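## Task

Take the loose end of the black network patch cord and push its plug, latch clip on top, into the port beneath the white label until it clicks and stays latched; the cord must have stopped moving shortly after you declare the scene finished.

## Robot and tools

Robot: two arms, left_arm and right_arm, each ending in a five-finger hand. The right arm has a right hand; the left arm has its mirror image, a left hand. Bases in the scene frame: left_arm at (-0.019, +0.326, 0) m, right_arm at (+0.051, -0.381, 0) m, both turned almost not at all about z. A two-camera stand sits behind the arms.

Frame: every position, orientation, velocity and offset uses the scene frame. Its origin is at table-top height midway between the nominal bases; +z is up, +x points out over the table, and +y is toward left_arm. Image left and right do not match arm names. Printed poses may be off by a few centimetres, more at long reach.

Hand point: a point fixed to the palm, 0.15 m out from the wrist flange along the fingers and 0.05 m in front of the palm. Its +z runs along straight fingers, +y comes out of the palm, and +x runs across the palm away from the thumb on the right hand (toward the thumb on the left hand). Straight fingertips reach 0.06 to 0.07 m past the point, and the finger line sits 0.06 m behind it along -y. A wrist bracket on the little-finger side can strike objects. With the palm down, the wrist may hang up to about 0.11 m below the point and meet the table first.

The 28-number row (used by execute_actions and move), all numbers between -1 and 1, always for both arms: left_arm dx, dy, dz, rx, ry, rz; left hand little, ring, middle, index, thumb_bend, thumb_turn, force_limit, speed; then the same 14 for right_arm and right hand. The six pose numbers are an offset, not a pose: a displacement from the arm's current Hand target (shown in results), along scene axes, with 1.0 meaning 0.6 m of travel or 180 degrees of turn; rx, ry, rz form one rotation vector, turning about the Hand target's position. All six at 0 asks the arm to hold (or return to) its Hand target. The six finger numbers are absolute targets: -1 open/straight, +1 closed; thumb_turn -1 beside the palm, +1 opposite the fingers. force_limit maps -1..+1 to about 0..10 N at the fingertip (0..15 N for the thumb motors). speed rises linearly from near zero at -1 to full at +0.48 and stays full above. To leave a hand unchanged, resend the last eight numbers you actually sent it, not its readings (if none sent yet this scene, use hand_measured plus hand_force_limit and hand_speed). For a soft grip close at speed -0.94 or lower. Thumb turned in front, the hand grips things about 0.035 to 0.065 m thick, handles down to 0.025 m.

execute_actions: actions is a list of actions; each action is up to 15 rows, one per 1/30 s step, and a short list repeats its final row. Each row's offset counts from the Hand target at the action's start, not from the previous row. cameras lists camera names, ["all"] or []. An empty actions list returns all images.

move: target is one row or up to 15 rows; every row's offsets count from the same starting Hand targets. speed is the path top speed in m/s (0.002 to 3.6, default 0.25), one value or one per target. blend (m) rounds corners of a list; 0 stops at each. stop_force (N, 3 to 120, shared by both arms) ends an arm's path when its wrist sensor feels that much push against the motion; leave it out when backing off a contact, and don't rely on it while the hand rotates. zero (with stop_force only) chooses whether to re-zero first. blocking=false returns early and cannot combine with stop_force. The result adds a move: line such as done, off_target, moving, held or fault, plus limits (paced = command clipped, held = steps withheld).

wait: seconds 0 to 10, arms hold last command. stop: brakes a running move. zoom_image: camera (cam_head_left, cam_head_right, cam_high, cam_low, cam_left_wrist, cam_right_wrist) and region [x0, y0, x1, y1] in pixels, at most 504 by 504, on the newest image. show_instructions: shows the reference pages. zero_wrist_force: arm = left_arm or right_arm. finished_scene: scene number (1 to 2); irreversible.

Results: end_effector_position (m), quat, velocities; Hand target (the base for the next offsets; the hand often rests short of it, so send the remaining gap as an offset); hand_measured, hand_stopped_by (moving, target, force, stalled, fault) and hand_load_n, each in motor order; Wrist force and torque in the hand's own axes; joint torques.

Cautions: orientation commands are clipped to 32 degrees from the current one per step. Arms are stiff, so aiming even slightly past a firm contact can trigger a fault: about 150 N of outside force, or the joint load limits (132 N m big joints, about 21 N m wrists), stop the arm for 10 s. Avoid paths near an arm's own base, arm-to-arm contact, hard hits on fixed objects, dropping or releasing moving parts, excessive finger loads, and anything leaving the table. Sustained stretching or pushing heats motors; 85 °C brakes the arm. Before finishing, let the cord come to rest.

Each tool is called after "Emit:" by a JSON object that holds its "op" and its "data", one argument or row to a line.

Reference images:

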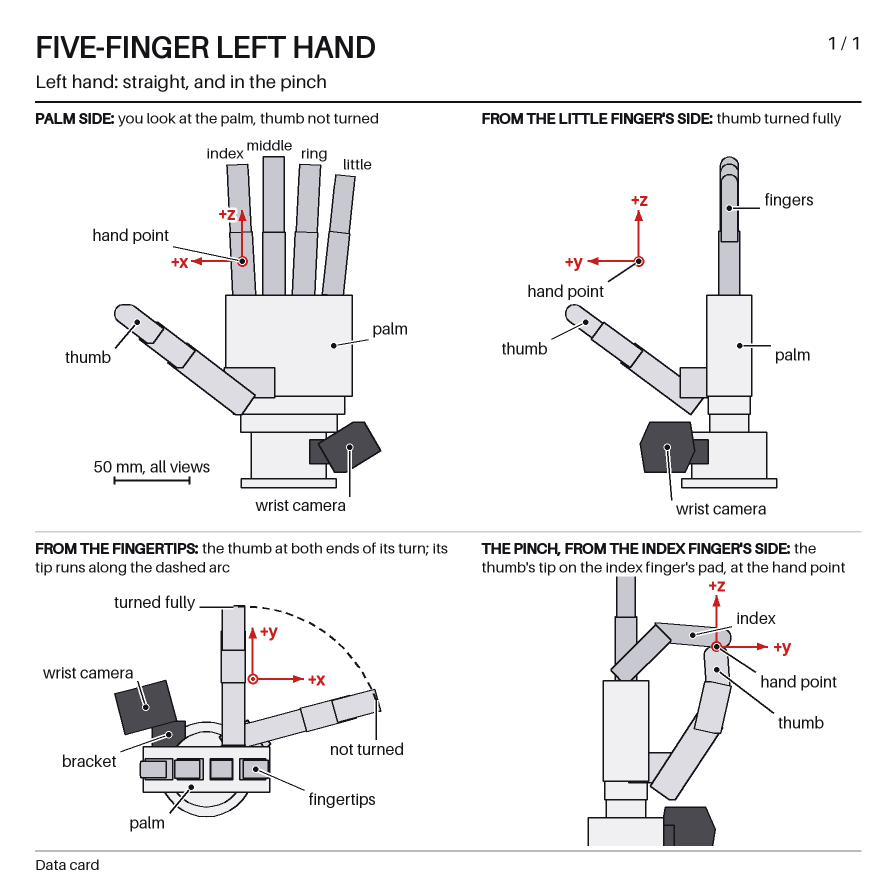

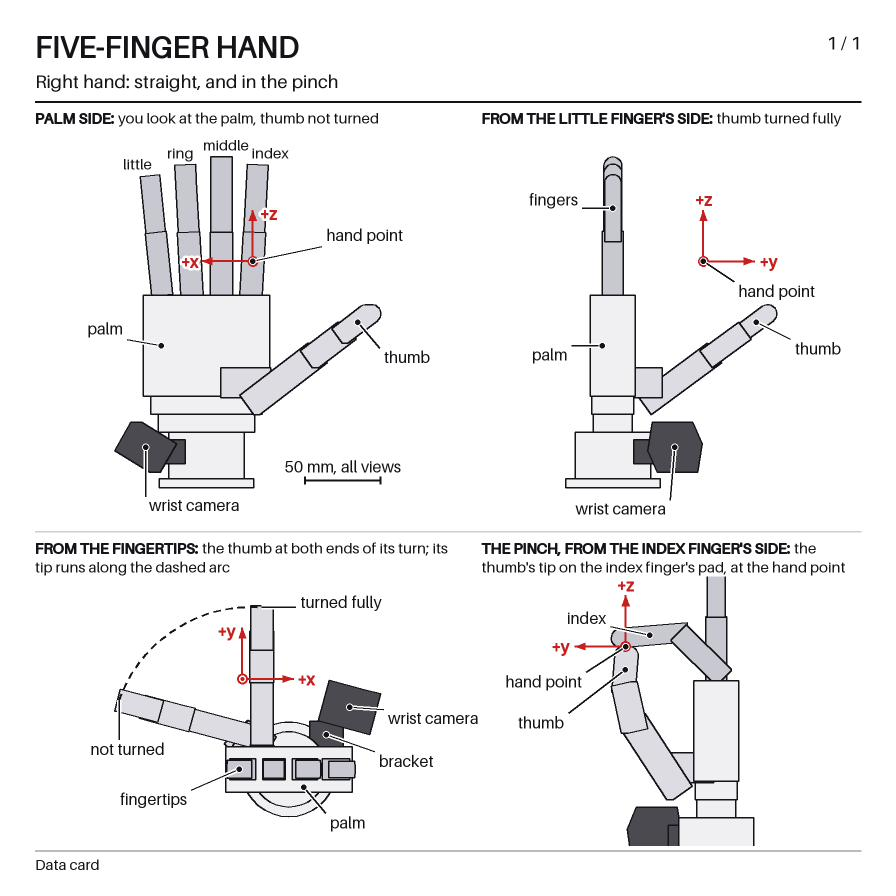

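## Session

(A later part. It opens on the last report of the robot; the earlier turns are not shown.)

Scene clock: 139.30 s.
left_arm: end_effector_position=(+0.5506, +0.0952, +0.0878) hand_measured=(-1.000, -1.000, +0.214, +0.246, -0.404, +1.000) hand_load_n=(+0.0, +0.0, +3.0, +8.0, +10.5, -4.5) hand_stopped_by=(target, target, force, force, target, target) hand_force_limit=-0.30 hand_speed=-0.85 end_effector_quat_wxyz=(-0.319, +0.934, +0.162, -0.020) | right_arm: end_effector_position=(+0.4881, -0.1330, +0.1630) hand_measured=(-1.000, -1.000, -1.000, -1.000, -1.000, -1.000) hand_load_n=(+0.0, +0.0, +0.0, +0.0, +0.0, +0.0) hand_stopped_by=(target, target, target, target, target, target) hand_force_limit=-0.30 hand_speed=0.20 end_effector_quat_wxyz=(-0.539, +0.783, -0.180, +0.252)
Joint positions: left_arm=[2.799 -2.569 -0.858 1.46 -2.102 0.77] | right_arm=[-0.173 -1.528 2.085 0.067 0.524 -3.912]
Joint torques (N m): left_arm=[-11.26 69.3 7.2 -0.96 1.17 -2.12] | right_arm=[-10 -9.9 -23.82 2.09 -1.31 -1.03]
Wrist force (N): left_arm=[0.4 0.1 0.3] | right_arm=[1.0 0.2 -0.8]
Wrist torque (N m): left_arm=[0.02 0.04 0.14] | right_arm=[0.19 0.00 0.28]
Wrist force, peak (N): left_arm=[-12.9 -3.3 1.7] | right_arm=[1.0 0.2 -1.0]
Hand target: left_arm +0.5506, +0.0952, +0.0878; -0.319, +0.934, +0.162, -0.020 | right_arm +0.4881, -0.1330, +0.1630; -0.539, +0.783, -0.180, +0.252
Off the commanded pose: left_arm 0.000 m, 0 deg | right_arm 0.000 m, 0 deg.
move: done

Emit:
{"op": "move", "data": {
  "target": [0.0, 0, -0.00167, 0.00217, -0.01255, 0, -1, -1, 0.7, 0.7, -0.40, 1, -0.3, -0.85, 0, 0, 0, 0, 0, 0, -1, -1, -1, -1, -1, -1, -0.3, 0.2],
  "speed": 0.015
}}

Emit:
{"op": "move", "data": {
  "target": [0.0049, 0.0009, 0, 0, 0, 0, -1, -1, 0.7, 0.7, -0.40, 1, -0.3, -0.85, 0, 0, 0, 0, 0, 0, -1, -1, -1, -1, -1, -1, -0.3, 0.2],
  "speed": 0.006,
  "stop_force": 12,
  "zero": false,
  "cameras": ["cam_left_wrist","cam_right_wrist"]
}}

Emit:
{"op": "zoom_image", "data": {
  "camera": "cam_left_wrist",
  "region": [294, 250, 326, 282]
}}

Emit:
{"op": "zoom_image", "data": {
  "camera": "cam_right_wrist",
  "region": [325, 220, 341, 236]
}}

Scene clock: 141.37 s.
left_arm: end_effector_position=(+0.5506, +0.0952, +0.0868) hand_measured=(-1.000, -1.000, +0.214, +0.246, -0.404, +1.000) hand_load_n=(+0.0, +0.0, +2.5, +7.5, +10.5, -5.5) hand_stopped_by=(target, target, force, force, target, target) hand_force_limit=-0.30 hand_speed=-0.85 end_effector_quat_wxyz=(-0.319, +0.933, +0.168, -0.001) | right_arm: end_effector_position=(+0.4881, -0.1330, +0.1630) hand_measured=(-1.000, -1.000, -1.000, -1.000, -1.000, -1.000) hand_load_n=(+0.0, -0.5, +0.0, +0.0, +0.0, -0.5) hand_stopped_by=(target, target, target, target, target, target) hand_force_limit=-0.30 hand_speed=0.20 end_effector_quat_wxyz=(-0.539, +0.783, -0.180, +0.252)
Joint positions: left_arm=[2.791 -2.551 -0.893 1.502 -2.117 0.754] | right_arm=[-0.173 -1.528 2.085 0.067 0.524 -3.912]
Joint torques (N m): left_arm=[-11.53 66.83 8.75 0.15 -3.18 -2.43] | right_arm=[-10.49 -10.43 -24.8 2.3 -1.25 -1.24]
Wrist force (N): left_arm=[-3.2 -3.2 -2.6] | right_arm=[0.8 0.4 -0.9]
Wrist torque (N m): left_arm=[-0.03 0.04 0.19] | right_arm=[0.24 0.04 0.28]
Wrist force, peak (N): left_arm=[-3.2 -3.2 -2.6] | right_arm=[1.0 0.3 -1.1]
Hand target: left_arm +0.5506, +0.0952, +0.0868; -0.319, +0.933, +0.169, -0.001 | right_arm +0.4881, -0.1330, +0.1630; -0.539, +0.783, -0.180, +0.252
Off the commanded pose: left_arm 0.000 m, 0 deg | right_arm 0.000 m, 0 deg.
move: done

Scene clock: 142.77 s.
left_arm: end_effector_position=(+0.5512, +0.0952, +0.0869) hand_measured=(-1.000, -1.000, +0.214, +0.246, -0.404, +1.000) hand_load_n=(-0.5, +0.0, +3.5, +8.0, +9.5, -8.5) hand_stopped_by=(target, target, force, force, target, target) hand_force_limit=-0.30 hand_speed=-0.85 end_effector_quat_wxyz=(-0.319, +0.933, +0.169, -0.001) | right_arm: end_effector_position=(+0.4881, -0.1330, +0.1630) hand_measured=(-1.000, -1.000, -1.000, -1.000, -1.000, -1.000) hand_load_n=(+0.0, +0.0, +0.0, -0.5, +0.0, -0.5) hand_stopped_by=(target, target, target, target, target, target) hand_force_limit=-0.30 hand_speed=0.20 end_effector_quat_wxyz=(-0.539, +0.783, -0.180, +0.252)
Joint positions: left_arm=[2.792 -2.552 -0.89 1.502 -2.118 0.754] | right_arm=[-0.173 -1.528 2.085 0.067 0.524 -3.912]
Joint torques (N m): left_arm=[-9.15 68 12.06 1.33 -0.08 -2.7] | right_arm=[-8.47 -9.61 -25.03 2.1 -1.32 -1.16]
Wrist force (N): left_arm=[-10.7 -4.4 0.3] | right_arm=[0.7 0.2 -0.7]
Wrist torque (N m): left_arm=[-0.01 0.10 0.17] | right_arm=[0.18 0.04 0.27]
Wrist force, peak (N): left_arm=[-13.7 -6.0 0.4] | right_arm=[1.1 0.7 -0.9]
Hand target: left_arm +0.5512, +0.0952, +0.0869; -0.319, +0.933, +0.169, -0.001 (not the last commanded pose) | right_arm +0.4881, -0.1330, +0.1630; -0.539, +0.783, -0.180, +0.252
Off the commanded pose: left_arm 0.002 m, 0 deg | right_arm 0.000 m, 0 deg.
move: contact (left_arm)
Images, in order (width x height): cam_left_wrist 672x504, cam_right_wrist 672x504.

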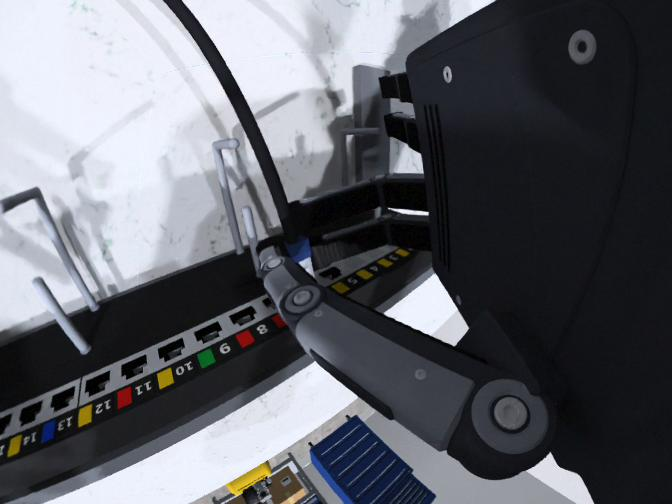

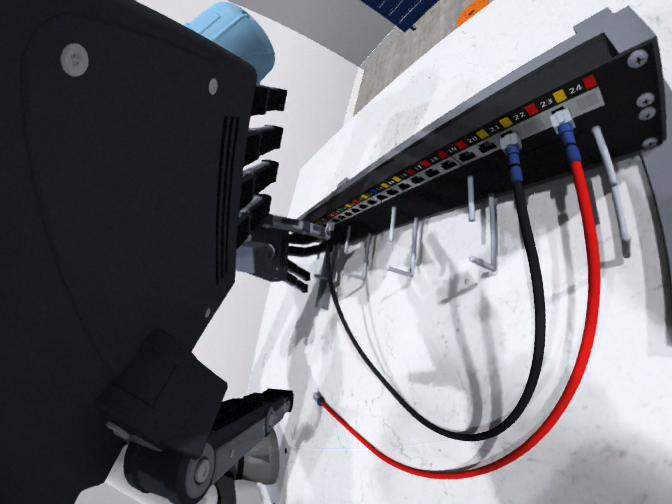

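Scaled by 15.750 from the camera's 672x504 image, which has a finer 960x720 frame.

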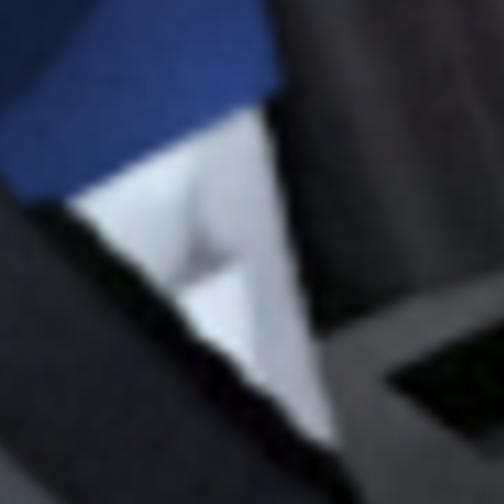

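Scaled by 31.500 from the camera's 672x504 image, which has a finer 960x720 frame.

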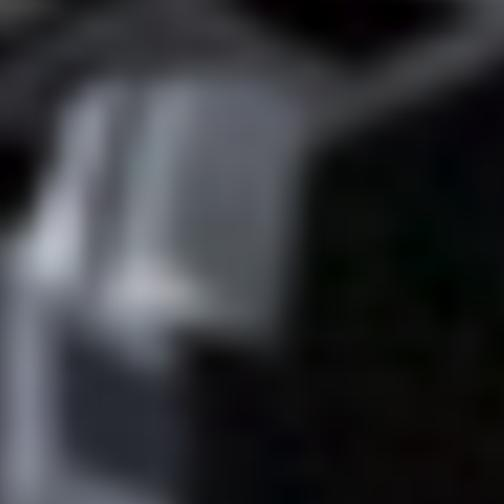

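Emit:
{"op": "move", "data": {
  "target": [-0.0001, 0.0007, 0.0008, 0, 0, 0, -1, -1, 0.7, 0.7, -0.40, 1, -0.3, -0.85, 0, 0, 0, 0, 0, 0, -1, -1, -1, -1, -1, -1, -0.3, 0.2],
  "speed": 0.006
}}

Emit:
{"op": "move", "data": {
  "target": [0.0049, 0.0009, 0, 0, 0, 0, -1, -1, 0.7, 0.7, -0.40, 1, -0.3, -0.85, 0, 0, 0, 0, 0, 0, -1, -1, -1, -1, -1, -1, -0.3, 0.2],
  "speed": 0.006,
  "stop_force": 12,
  "zero": false,
  "cameras": ["cam_left_wrist","cam_right_wrist"]
}}

Emit:
{"op": "zoom_image", "data": {
  "camera": "cam_left_wrist",
  "region": [294, 250, 326, 282]
}}

Emit:
{"op": "zoom_image", "data": {
  "camera": "cam_right_wrist",
  "region": [325, 220, 341, 236]
}}

Scene clock: 143.87 s.
left_arm: end_effector_position=(+0.5511, +0.0955, +0.0873) hand_measured=(-1.000, -1.000, +0.214, +0.246, -0.404, +1.000) hand_load_n=(+0.0, +0.0, +2.5, +7.5, +10.0, -8.5) hand_stopped_by=(target, target, force, force, target, target) hand_force_limit=-0.30 hand_speed=-0.85 end_effector_quat_wxyz=(-0.319, +0.933, +0.168, -0.001) | right_arm: end_effector_position=(+0.4881, -0.1330, +0.1630) hand_measured=(-1.000, -1.000, -1.000, -1.000, -1.000, -1.000) hand_load_n=(-0.5, +0.0, +0.0, +0.0, +0.5, -0.5) hand_stopped_by=(target, target, target, target, target, target) hand_force_limit=-0.30 hand_speed=0.20 end_effector_quat_wxyz=(-0.539, +0.783, -0.180, +0.252)
Joint positions: left_arm=[2.792 -2.551 -0.891 1.502 -2.118 0.755] | right_arm=[-0.173 -1.528 2.085 0.067 0.524 -3.912]
Joint torques (N m): left_arm=[12.9 70.02 11.18 0.46 -4.34 1.55] | right_arm=[-10 -8.97 -24.77 2.24 -1.35 -1.05]
Wrist force (N): left_arm=[-9.2 -0.6 -1.3] | right_arm=[0.9 0.3 -0.9]
Wrist torque (N m): left_arm=[0.00 0.08 0.03] | right_arm=[0.21 0.03 0.27]
Wrist force, peak (N): left_arm=[-10.9 -4.5 0.6] | right_arm=[1.1 0.1 -1.0]
Hand target: left_arm +0.5511, +0.0956, +0.0874; -0.319, +0.933, +0.169, -0.001 | right_arm +0.4881, -0.1330, +0.1630; -0.539, +0.783, -0.180, +0.252
Off the commanded pose: left_arm 0.000 m, 0 deg | right_arm 0.000 m, 0 deg.
move: done

Scene clock: 145.13 s.
left_arm: end_effector_position=(+0.5515, +0.0957, +0.0875) hand_measured=(-1.000, -1.000, +0.214, +0.246, -0.404, +1.000) hand_load_n=(+0.0, +0.0, +2.5, +7.0, +10.5, -10.5) hand_stopped_by=(target, target, force, force, target, target) hand_force_limit=-0.30 hand_speed=-0.85 end_effector_quat_wxyz=(-0.319, +0.933, +0.169, -0.001) | right_arm: end_effector_position=(+0.4881, -0.1330, +0.1630) hand_measured=(-1.000, -1.000, -1.000, -1.000, -1.000, -1.000) hand_load_n=(+0.0, +0.0, +0.0, +0.0, +0.0, +0.0) hand_stopped_by=(target, target, target, target, target, target) hand_force_limit=-0.30 hand_speed=0.20 end_effector_quat_wxyz=(-0.539, +0.783, -0.180, +0.252)
Joint positions: left_arm=[2.792 -2.551 -0.89 1.501 -2.118 0.755] | right_arm=[-0.173 -1.528 2.085 0.067 0.524 -3.912]
Joint torques (N m): left_arm=[-7.95 69.2 11.07 0.74 -0.14 -3.05] | right_arm=[-9.27 -10.19 -24 2.02 -1.39 -1.3]
Wrist force (N): left_arm=[-11.0 -0.9 -0.2] | right_arm=[0.7 0.5 -1.1]
Wrist torque (N m): left_arm=[-0.03 0.11 0.09] | right_arm=[0.24 0.06 0.27]
Wrist force, peak (N): left_arm=[-13.3 -1.9 0.0] | right_arm=[0.9 0.6 -1.1]
Hand target: left_arm +0.5514, +0.0957, +0.0874; -0.319, +0.933, +0.169, -0.001 (not the last commanded pose) | right_arm +0.4881, -0.1330, +0.1630; -0.539, +0.783, -0.180, +0.252
Off the commanded pose: left_arm 0.003 m, 0 deg | right_arm 0.000 m, 0 deg.
move: contact (left_arm)
Images, in order (width x height): cam_left_wrist 672x504, cam_right_wrist 672x504.

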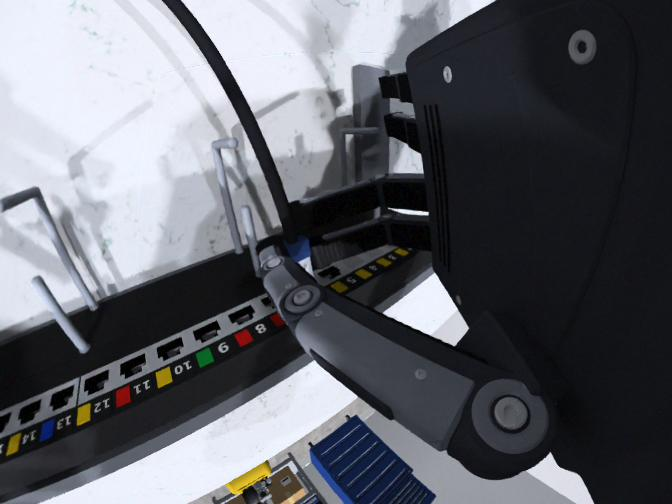

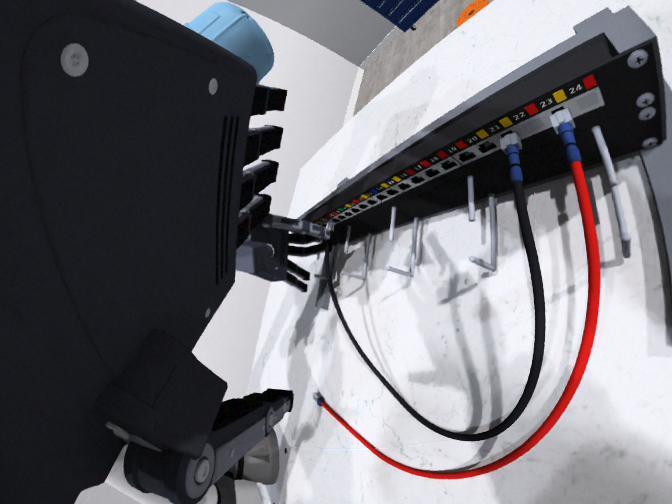

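Scaled by 15.750 from the camera's 672x504 image, which has a finer 960x720 frame.

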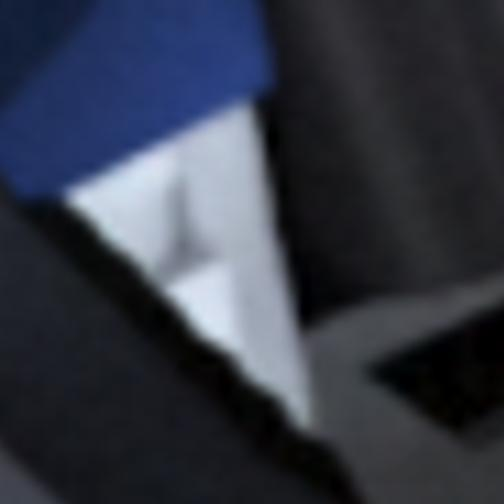

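Scaled by 31.500 from the camera's 672x504 image, which has a finer 960x720 frame.

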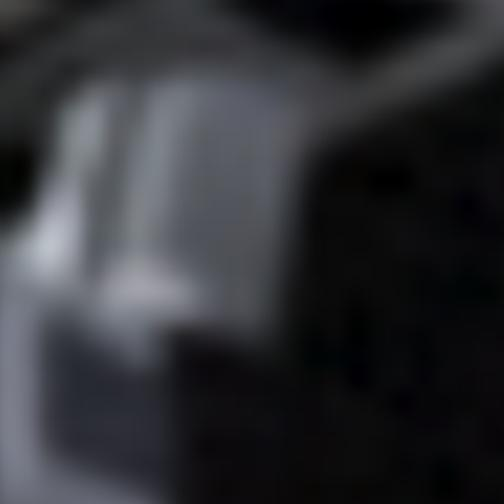

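Emit:
{"op": "move", "data": {
  "target": [-0.0008, -0.0001, 0, 0, 0, 0, -1, -1, 0.217, 0.27, -0.40, 1, 0.9, -0.94, 0, 0, 0, 0, 0, 0, -1, -1, -1, -1, -1, -1, -0.3, 0.2],
  "speed": 0.006,
  "cameras": ["cam_left_wrist","cam_right_wrist"]
}}

Emit:
{"op": "zoom_image", "data": {
  "camera": "cam_left_wrist",
  "region": [294, 250, 326, 282]
}}

Scene clock: 146.20 s.
left_arm: end_effector_position=(+0.5510, +0.0956, +0.0875) hand_measured=(-1.000, -1.000, +0.216, +0.250, -0.404, +1.000) hand_load_n=(+0.0, +0.0, +2.0, +9.5, +11.0, -8.5) hand_stopped_by=(target, target, target, force, target, target) hand_force_limit=0.90 hand_speed=-0.94 end_effector_quat_wxyz=(-0.319, +0.933, +0.169, -0.001) | right_arm: end_effector_position=(+0.4881, -0.1330, +0.1630) hand_measured=(-1.000, -1.000, -1.000, -1.000, -1.000, -1.000) hand_load_n=(+0.0, +0.0, +0.0, +0.0, +0.0, +0.0) hand_stopped_by=(target, target, target, target, target, target) hand_force_limit=-0.30 hand_speed=0.20 end_effector_quat_wxyz=(-0.539, +0.783, -0.180, +0.252)
Joint positions: left_arm=[2.792 -2.55 -0.892 1.502 -2.118 0.755] | right_arm=[-0.173 -1.528 2.085 0.067 0.524 -3.912]
Joint torques (N m): left_arm=[-9.68 69.88 8.39 -0.5 0.52 -2.31] | right_arm=[-8.27 -9.88 -23.94 2.16 -1.19 -1.12]
Wrist force (N): left_arm=[-4.9 0.8 -0.1] | right_arm=[0.8 0.5 -0.9]
Wrist torque (N m): left_arm=[0.00 0.07 0.09] | right_arm=[0.22 0.03 0.28]
Wrist force, peak (N): left_arm=[-11.0 -1.0 -0.2] | right_arm=[1.2 0.2 -1.0]
Hand target: left_arm +0.5510, +0.0956, +0.0874; -0.319, +0.933, +0.169, -0.001 | right_arm +0.4881, -0.1330, +0.1630; -0.539, +0.783, -0.180, +0.252
Off the commanded pose: left_arm 0.000 m, 0 deg | right_arm 0.000 m, 0 deg.
move: done
Images, in order (width x height): cam_left_wrist 672x504, cam_right_wrist 672x504.

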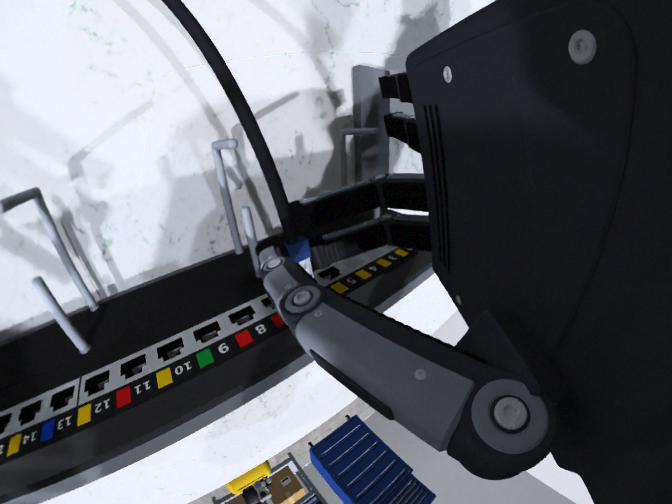

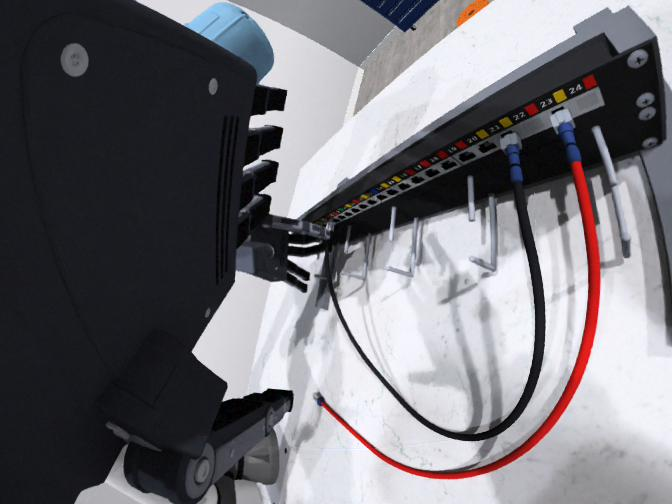

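Scaled by 15.750 from the camera's 672x504 image, which has a finer 960x720 frame.

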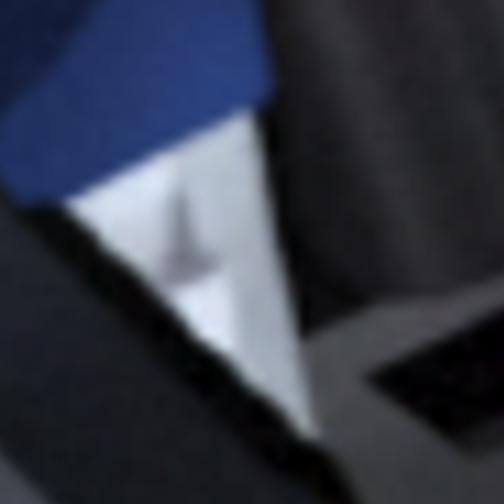

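Emit:
{"op": "move", "data": {
  "target": [
    [0.0013, 0.0003, 0.0006, 0, 0, 0, -1, -1, 0.222, 0.27, -0.40, 1, 0.9, -0.94, 0, 0, 0, 0, 0, 0, -1, -1, -1, -1, -1, -1, -0.3, 0.2],
    [0.0020, 0.0003, -0.0008, 0, 0, 0, -1, -1, 0.222, 0.27, -0.40, 1, 0.9, -0.94, 0, 0, 0, 0, 0, 0, -1, -1, -1, -1, -1, -1, -0.3, 0.2],
    [0.0027, 0.0004, 0.0006, 0, 0, 0, -1, -1, 0.222, 0.27, -0.40, 1, 0.9, -0.94, 0, 0, 0, 0, 0, 0, -1, -1, -1, -1, -1, -1, -0.3, 0.2],
    [0.0035, 0.0006, -0.0008, 0, 0, 0, -1, -1, 0.222, 0.27, -0.40, 1, 0.9, -0.94, 0, 0, 0, 0, 0, 0, -1, -1, -1, -1, -1, -1, -0.3, 0.2]
  ],
  "speed": 0.005,
  "stop_force": 14,
  "zero": false,
  "cameras": ["cam_left_wrist","cam_right_wrist"]
}}

Emit:
{"op": "zoom_image", "data": {
  "camera": "cam_left_wrist",
  "region": [294, 250, 326, 282]
}}

Emit:
{"op": "zoom_image", "data": {
  "camera": "cam_right_wrist",
  "region": [325, 220, 341, 236]
}}

Scene clock: 148.00 s.
left_arm: end_effector_position=(+0.5531, +0.0960, +0.0870) hand_measured=(-1.000, -1.000, +0.220, +0.250, -0.404, +1.000) hand_load_n=(+0.0, +0.0, +5.0, +7.0, +11.0, -15.0) hand_stopped_by=(target, target, target, force, target, target) hand_force_limit=0.90 hand_speed=-0.94 end_effector_quat_wxyz=(-0.319, +0.933, +0.169, -0.001) | right_arm: end_effector_position=(+0.4881, -0.1330, +0.1630) hand_measured=(-1.000, -1.000, -1.000, -1.000, -1.000, -1.000) hand_load_n=(+0.0, +0.0, +0.0, +0.0, +0.0, +0.0) hand_stopped_by=(target, target, target, target, target, target) hand_force_limit=-0.30 hand_speed=0.20 end_effector_quat_wxyz=(-0.539, +0.783, -0.180, +0.252)
Joint positions: left_arm=[2.794 -2.555 -0.883 1.499 -2.118 0.757] | right_arm=[-0.173 -1.528 2.085 0.067 0.524 -3.912]
Joint torques (N m): left_arm=[14.69 49.39 30.02 1.37 -5.57 1.1] | right_arm=[-8.51 -10.67 -23 2.27 -0.99 -1.19]
Wrist force (N): left_arm=[-17.1 -2.9 -0.9] | right_arm=[0.8 0.4 -0.9]
Wrist torque (N m): left_arm=[-0.09 0.18 0.16] | right_arm=[0.21 0.02 0.28]
Wrist force, peak (N): left_arm=[-17.3 -2.7 -1.4] | right_arm=[1.1 0.0 -1.0]
Hand target: left_arm +0.5531, +0.0960, +0.0870; -0.319, +0.933, +0.169, -0.001 | right_arm +0.4881, -0.1330, +0.1630; -0.539, +0.783, -0.180, +0.252
Off the commanded pose: left_arm 0.000 m, 0 deg | right_arm 0.000 m, 0 deg.
move: done
Images, in order (width x height): cam_left_wrist 672x504, cam_right_wrist 672x504.

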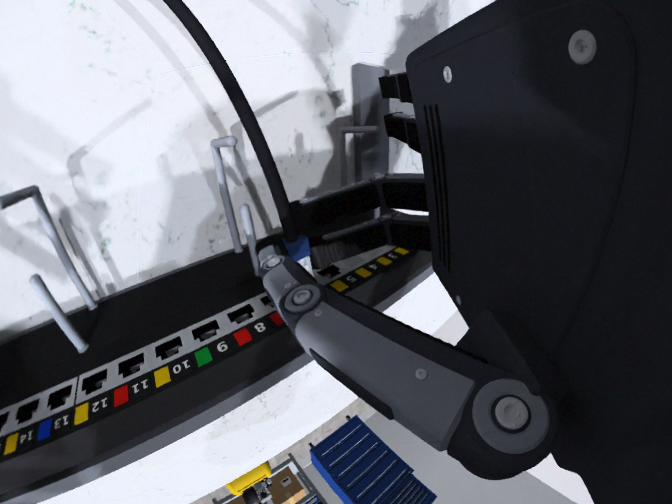

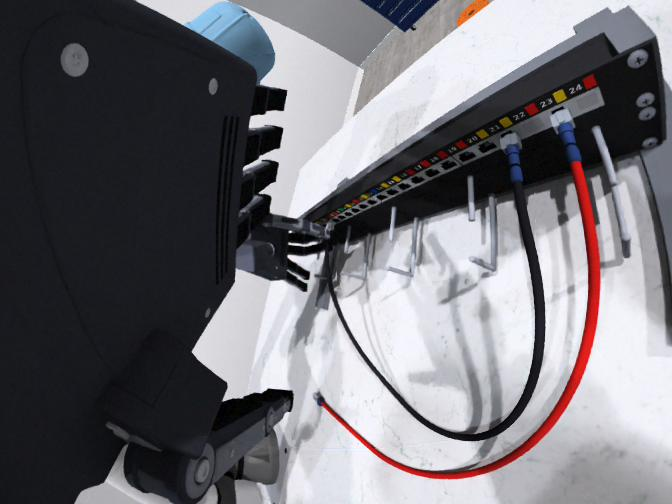

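Scaled by 15.750 from the camera's 672x504 image, which has a finer 960x720 frame.

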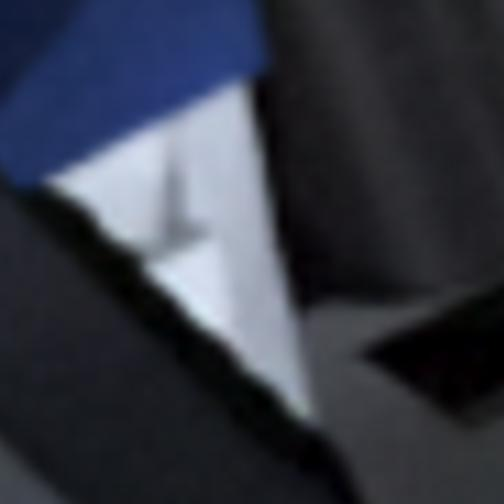

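Scaled by 31.500 from the camera's 672x504 image, which has a finer 960x720 frame.

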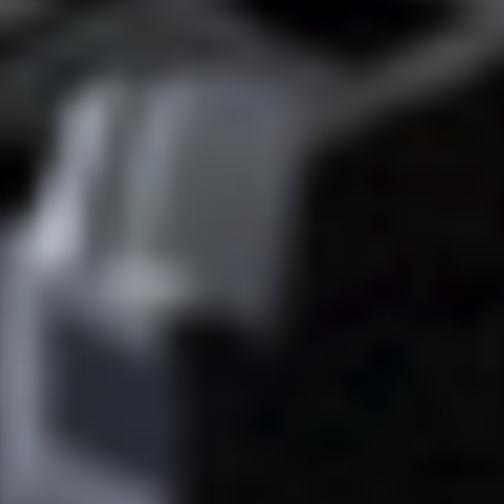

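Emit:
{"op": "move", "data": {
  "target": [-0.0025, -0.0004, 0, 0, 0, 0, -1, -1, 0.222, 0.27, -0.40, 1, 0.9, -0.94, 0, 0, 0, 0, 0, 0, -1, -1, -1, -1, -1, -1, -0.3, 0.2],
  "speed": 0.01,
  "cameras": ["cam_left_wrist","cam_right_wrist"]
}}

Emit:
{"op": "zoom_image", "data": {
  "camera": "cam_left_wrist",
  "region": [0, 180, 120, 360]
}}

Emit:
{"op": "zoom_image", "data": {
  "camera": "cam_left_wrist",
  "region": [190, 120, 310, 290]
}}

Emit:
{"op": "zoom_image", "data": {
  "camera": "cam_left_wrist",
  "region": [296, 250, 326, 280]
}}

Scene clock: 150.97 s.
left_arm: end_effector_position=(+0.5517, +0.0958, +0.0870) hand_measured=(-1.000, -1.000, +0.220, +0.250, -0.404, +1.000) hand_load_n=(+0.0, +0.0, +5.0, +7.0, +11.0, -10.5) hand_stopped_by=(target, target, target, force, target, target) hand_force_limit=0.90 hand_speed=-0.94 end_effector_quat_wxyz=(-0.319, +0.933, +0.169, -0.001) | right_arm: end_effector_position=(+0.4881, -0.1330, +0.1630) hand_measured=(-1.000, -1.000, -1.000, -1.000, -1.000, -1.000) hand_load_n=(+0.0, +0.0, +0.0, +0.0, +0.0, +0.0) hand_stopped_by=(target, target, target, target, target, target) hand_force_limit=-0.30 hand_speed=0.20 end_effector_quat_wxyz=(-0.539, +0.783, -0.180, +0.252)
Joint positions: left_arm=[2.793 -2.552 -0.89 1.502 -2.118 0.755] | right_arm=[-0.173 -1.528 2.085 0.067 0.524 -3.912]
Joint torques (N m): left_arm=[-7.92 68.19 9.12 -0.27 1.15 -2.35] | right_arm=[-9.03 -11.18 -24 2.19 -1.25 -1.23]
Wrist force (N): left_arm=[-2.8 -1.1 -0.7] | right_arm=[0.8 0.3 -0.9]
Wrist torque (N m): left_arm=[-0.05 0.05 0.21] | right_arm=[0.20 0.04 0.27]
Wrist force, peak (N): left_arm=[-17.1 -2.9 -1.0] | right_arm=[1.2 0.1 -1.0]
Hand target: left_arm +0.5516, +0.0957, +0.0870; -0.319, +0.933, +0.169, -0.001 | right_arm +0.4881, -0.1330, +0.1630; -0.539, +0.783, -0.180, +0.252
Off the commanded pose: left_arm 0.000 m, 0 deg | right_arm 0.000 m, 0 deg.
move: done
Images, in order (width x height): cam_left_wrist 672x504, cam_right_wrist 672x504.

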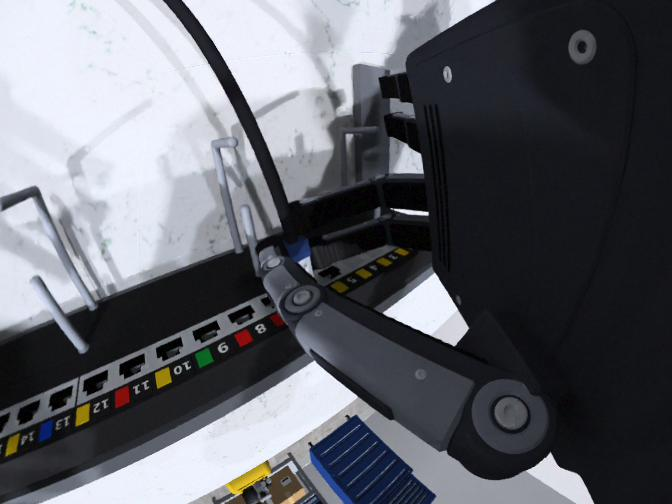

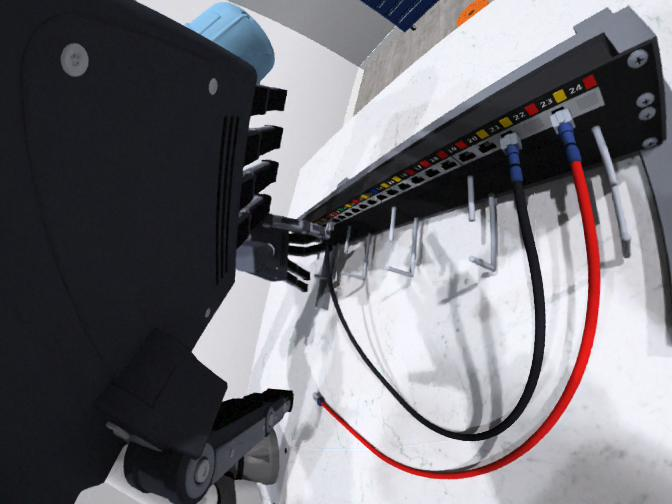

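Scaled by 2.800 from the camera's 672x504 image, which has a finer 960x720 frame.

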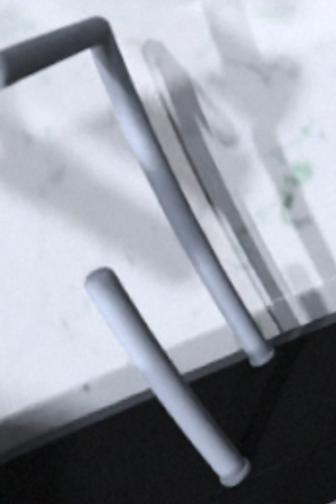

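Scaled by 2.965 from the camera's 672x504 image, which has a finer 960x720 frame.

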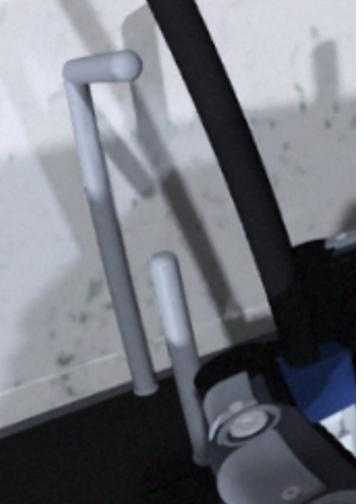

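Scaled by 16.800 from the camera's 672x504 image, which has a finer 960x720 frame.

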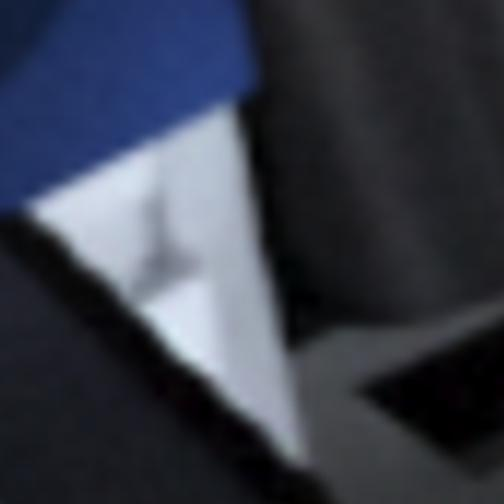

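Emit:
{"op": "move", "data": {
  "target": [-0.0002, 0.0011, 0, 0, 0, -0.0096, -1, -1, 0.222, 0.27, -0.40, 1, 0.9, -0.94, 0, 0, 0, 0, 0, 0, -1, -1, -1, -1, -1, -1, -0.3, 0.2],
  "speed": 0.01,
  "cameras": []
}}

Emit:
{"op": "move", "data": {
  "target": [0.0049, 0.0008, 0, 0, 0, 0, -1, -1, 0.222, 0.27, -0.40, 1, 0.9, -0.94, 0, 0, 0, 0, 0, 0, -1, -1, -1, -1, -1, -1, -0.3, 0.2],
  "speed": 0.006,
  "stop_force": 10,
  "zero": false,
  "cameras": ["cam_left_wrist","cam_right_wrist"]
}}

Emit:
{"op": "zoom_image", "data": {
  "camera": "cam_left_wrist",
  "region": [294, 250, 326, 282]
}}

Emit:
{"op": "zoom_image", "data": {
  "camera": "cam_right_wrist",
  "region": [325, 220, 341, 236]
}}

Scene clock: 155.37 s.
left_arm: end_effector_position=(+0.5514, +0.0963, +0.0870) hand_measured=(-1.000, -1.000, +0.220, +0.250, -0.404, +1.000) hand_load_n=(+0.0, +0.0, +4.0, +6.0, +12.5, -9.0) hand_stopped_by=(target, target, target, force, target, target) hand_force_limit=0.90 hand_speed=-0.94 end_effector_quat_wxyz=(-0.319, +0.935, +0.155, +0.004) | right_arm: end_effector_position=(+0.4881, -0.1330, +0.1630) hand_measured=(-1.000, -1.000, -1.000, -1.000, -1.000, -1.000) hand_load_n=(+0.0, +0.0, +0.0, -0.5, +0.0, +0.0) hand_stopped_by=(target, target, target, target, target, target) hand_force_limit=-0.30 hand_speed=0.20 end_effector_quat_wxyz=(-0.539, +0.783, -0.180, +0.252)
Joint positions: left_arm=[2.793 -2.541 -0.906 1.525 -2.128 0.788] | right_arm=[-0.173 -1.528 2.085 0.067 0.524 -3.912]
Joint torques (N m): left_arm=[2.53 68.98 8.21 -0.98 -3.87 1.88] | right_arm=[-8.82 -9.43 -24.54 2.14 -1.01 -1.25]
Wrist force (N): left_arm=[-0.7 3.2 -2.4] | right_arm=[0.8 0.6 -0.9]
Wrist torque (N m): left_arm=[0.02 0.08 -0.07] | right_arm=[0.26 0.04 0.29]
Wrist force, peak (N): left_arm=[-0.6 2.2 -4.1] | right_arm=[1.1 0.3 -1.3]
Hand target: left_arm +0.5514, +0.0964, +0.0870; -0.319, +0.935, +0.154, +0.004 | right_arm +0.4881, -0.1330, +0.1630; -0.539, +0.783, -0.180, +0.252
Off the commanded pose: left_arm 0.000 m, 0 deg | right_arm 0.000 m, 0 deg.
move: done
No camera images: "cameras" was empty.

Scene clock: 157.03 s.
left_arm: end_effector_position=(+0.5532, +0.0967, +0.0870) hand_measured=(-1.000, -1.000, +0.220, +0.250, -0.404, +1.000) hand_load_n=(+0.0, +0.0, +4.5, +6.5, +12.0, -11.0) hand_stopped_by=(target, target, target, force, target, target) hand_force_limit=0.90 hand_speed=-0.94 end_effector_quat_wxyz=(-0.319, +0.935, +0.154, +0.004) | right_arm: end_effector_position=(+0.4881, -0.1330, +0.1630) hand_measured=(-1.000, -1.000, -1.000, -1.000, -1.000, -1.000) hand_load_n=(+0.0, +0.0, +0.0, +0.0, +0.0, +0.0) hand_stopped_by=(target, target, target, target, target, target) hand_force_limit=-0.30 hand_speed=0.20 end_effector_quat_wxyz=(-0.539, +0.783, -0.180, +0.252)
Joint positions: left_arm=[2.794 -2.545 -0.898 1.522 -2.129 0.79] | right_arm=[-0.173 -1.528 2.085 0.067 0.524 -3.912]
Joint torques (N m): left_arm=[-6.69 66.73 8.05 0.06 0.3 -2.51] | right_arm=[-9.72 -9.6 -24.1 2.08 -0.92 -1.09]
Wrist force (N): left_arm=[-6.9 0.4 -1.9] | right_arm=[0.8 0.1 -0.7]
Wrist torque (N m): left_arm=[0.00 0.11 0.06] | right_arm=[0.18 0.04 0.27]
Wrist force, peak (N): left_arm=[-11.1 -0.3 -1.6] | right_arm=[1.0 0.5 -1.0]
Hand target: left_arm +0.5532, +0.0966, +0.0870; -0.319, +0.935, +0.154, +0.004 (not the last commanded pose) | right_arm +0.4881, -0.1330, +0.1630; -0.539, +0.783, -0.180, +0.252
Off the commanded pose: left_arm 0.001 m, 0 deg | right_arm 0.000 m, 0 deg.
move: contact (left_arm)
Images, in order (width x height): cam_left_wrist 672x504, cam_right_wrist 672x504.

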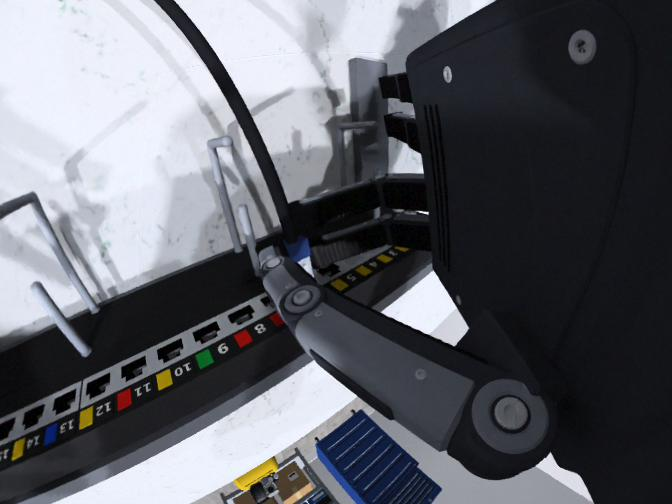

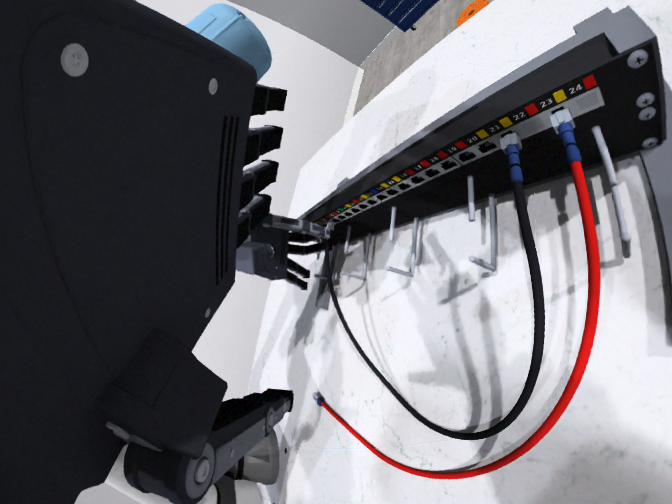

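Scaled by 15.750 from the camera's 672x504 image, which has a finer 960x720 frame.

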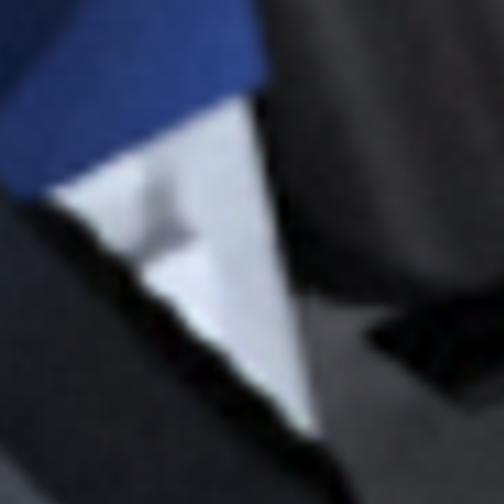

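Scaled by 31.500 from the camera's 672x504 image, which has a finer 960x720 frame.

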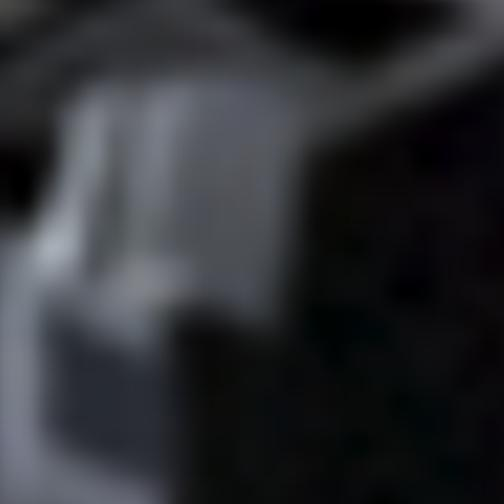

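Emit:
{"op": "move", "data": {
  "target": [0.0050, 0.0003, 0.0003, 0, 0, 0, -1, -1, 0.222, 0.27, -0.40, 1, 0.9, -0.94, 0, 0, 0, 0, 0, 0, -1, -1, -1, -1, -1, -1, -0.3, 0.2],
  "speed": 0.006,
  "stop_force": 12,
  "zero": false,
  "cameras": ["cam_left_wrist","cam_right_wrist"]
}}

Emit:
{"op": "zoom_image", "data": {
  "camera": "cam_left_wrist",
  "region": [294, 250, 326, 282]
}}

Emit:
{"op": "zoom_image", "data": {
  "camera": "cam_right_wrist",
  "region": [325, 220, 341, 236]
}}

Scene clock: 158.37 s.
left_arm: end_effector_position=(+0.5535, +0.0966, +0.0871) hand_measured=(-1.000, -1.000, +0.220, +0.250, -0.404, +1.000) hand_load_n=(+0.0, +0.0, +4.5, +7.5, +11.5, -12.0) hand_stopped_by=(target, target, target, force, target, target) hand_force_limit=0.90 hand_speed=-0.94 end_effector_quat_wxyz=(-0.319, +0.935, +0.154, +0.004) | right_arm: end_effector_position=(+0.4881, -0.1330, +0.1630) hand_measured=(-1.000, -1.000, -1.000, -1.000, -1.000, -1.000) hand_load_n=(-0.5, +0.0, +0.0, +0.0, +0.0, +0.0) hand_stopped_by=(target, target, target, target, target, target) hand_force_limit=-0.30 hand_speed=0.20 end_effector_quat_wxyz=(-0.539, +0.783, -0.180, +0.252)
Joint positions: left_arm=[2.794 -2.546 -0.897 1.521 -2.129 0.79] | right_arm=[-0.173 -1.528 2.085 0.067 0.524 -3.912]
Joint torques (N m): left_arm=[-3.79 68.28 11.55 0.63 -2.34 -2.69] | right_arm=[-8.58 -9.77 -24.16 2.02 -0.98 -0.94]
Wrist force (N): left_arm=[-10.7 -0.8 -0.9] | right_arm=[0.8 0.1 -0.7]
Wrist torque (N m): left_arm=[0.03 0.16 0.09] | right_arm=[0.17 0.03 0.27]
Wrist force, peak (N): left_arm=[-13.4 -1.9 0.4] | right_arm=[0.8 0.3 -1.3]
Hand target: left_arm +0.5535, +0.0966, +0.0871; -0.319, +0.935, +0.154, +0.004 (not the last commanded pose) | right_arm +0.4881, -0.1330, +0.1630; -0.539, +0.783, -0.180, +0.252
Off the commanded pose: left_arm 0.003 m, 0 deg | right_arm 0.000 m, 0 deg.
move: contact (left_arm)
Images, in order (width x height): cam_left_wrist 672x504, cam_right_wrist 672x504.

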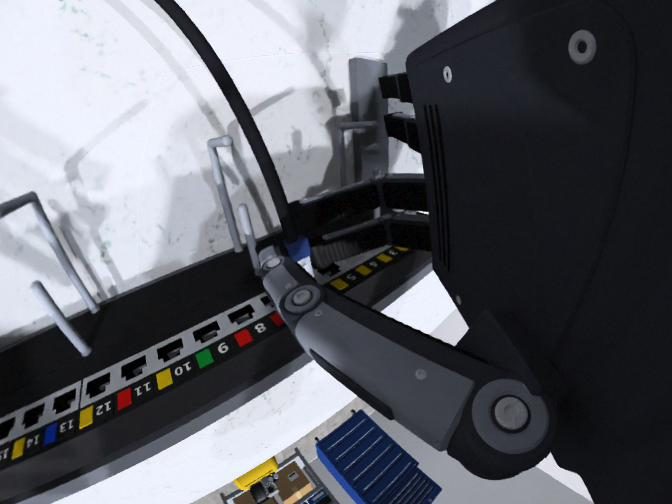

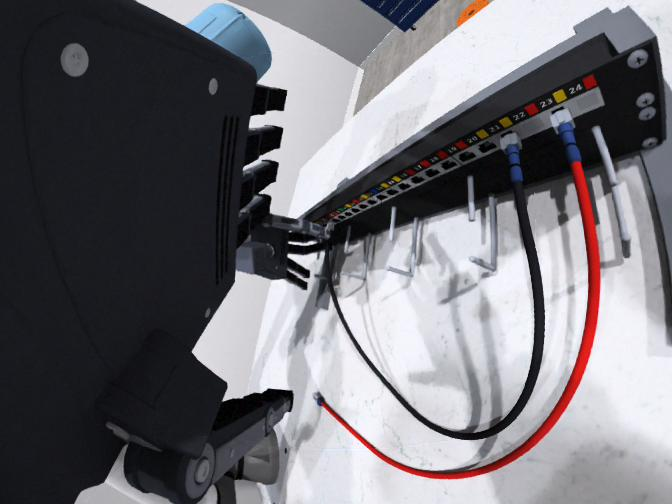

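Scaled by 15.750 from the camera's 672x504 image, which has a finer 960x720 frame.

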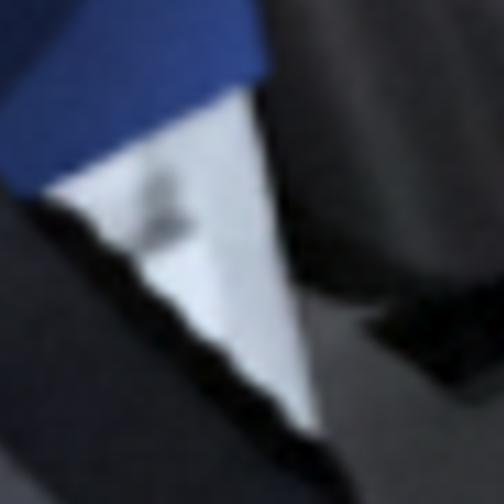

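Scaled by 31.500 from the camera's 672x504 image, which has a finer 960x720 frame.

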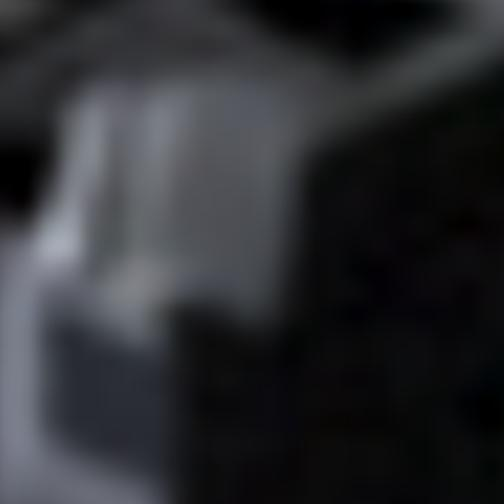

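Emit:
{"op": "zoom_image", "data": {
  "camera": "cam_right_wrist",
  "region": [290, 200, 390, 300]
}}

Emit:
{"op": "zoom_image", "data": {
  "camera": "cam_left_wrist",
  "region": [230, 190, 350, 310]
}}

Scaled by 5.040 from the camera's 672x504 image, which has a finer 960x720 frame.

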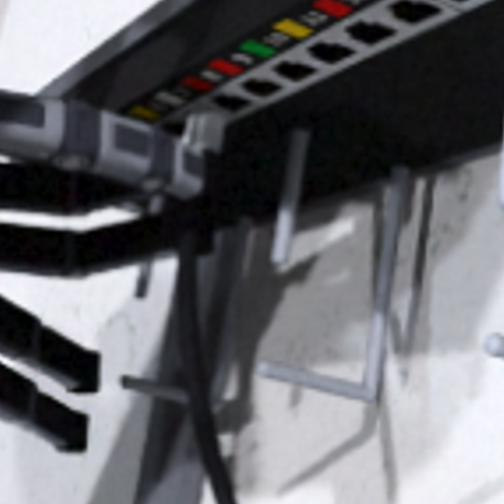

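Scaled by 4.200 from the camera's 672x504 image, which has a finer 960x720 frame.

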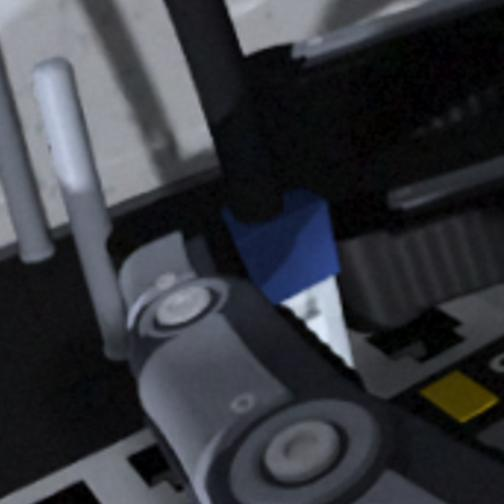

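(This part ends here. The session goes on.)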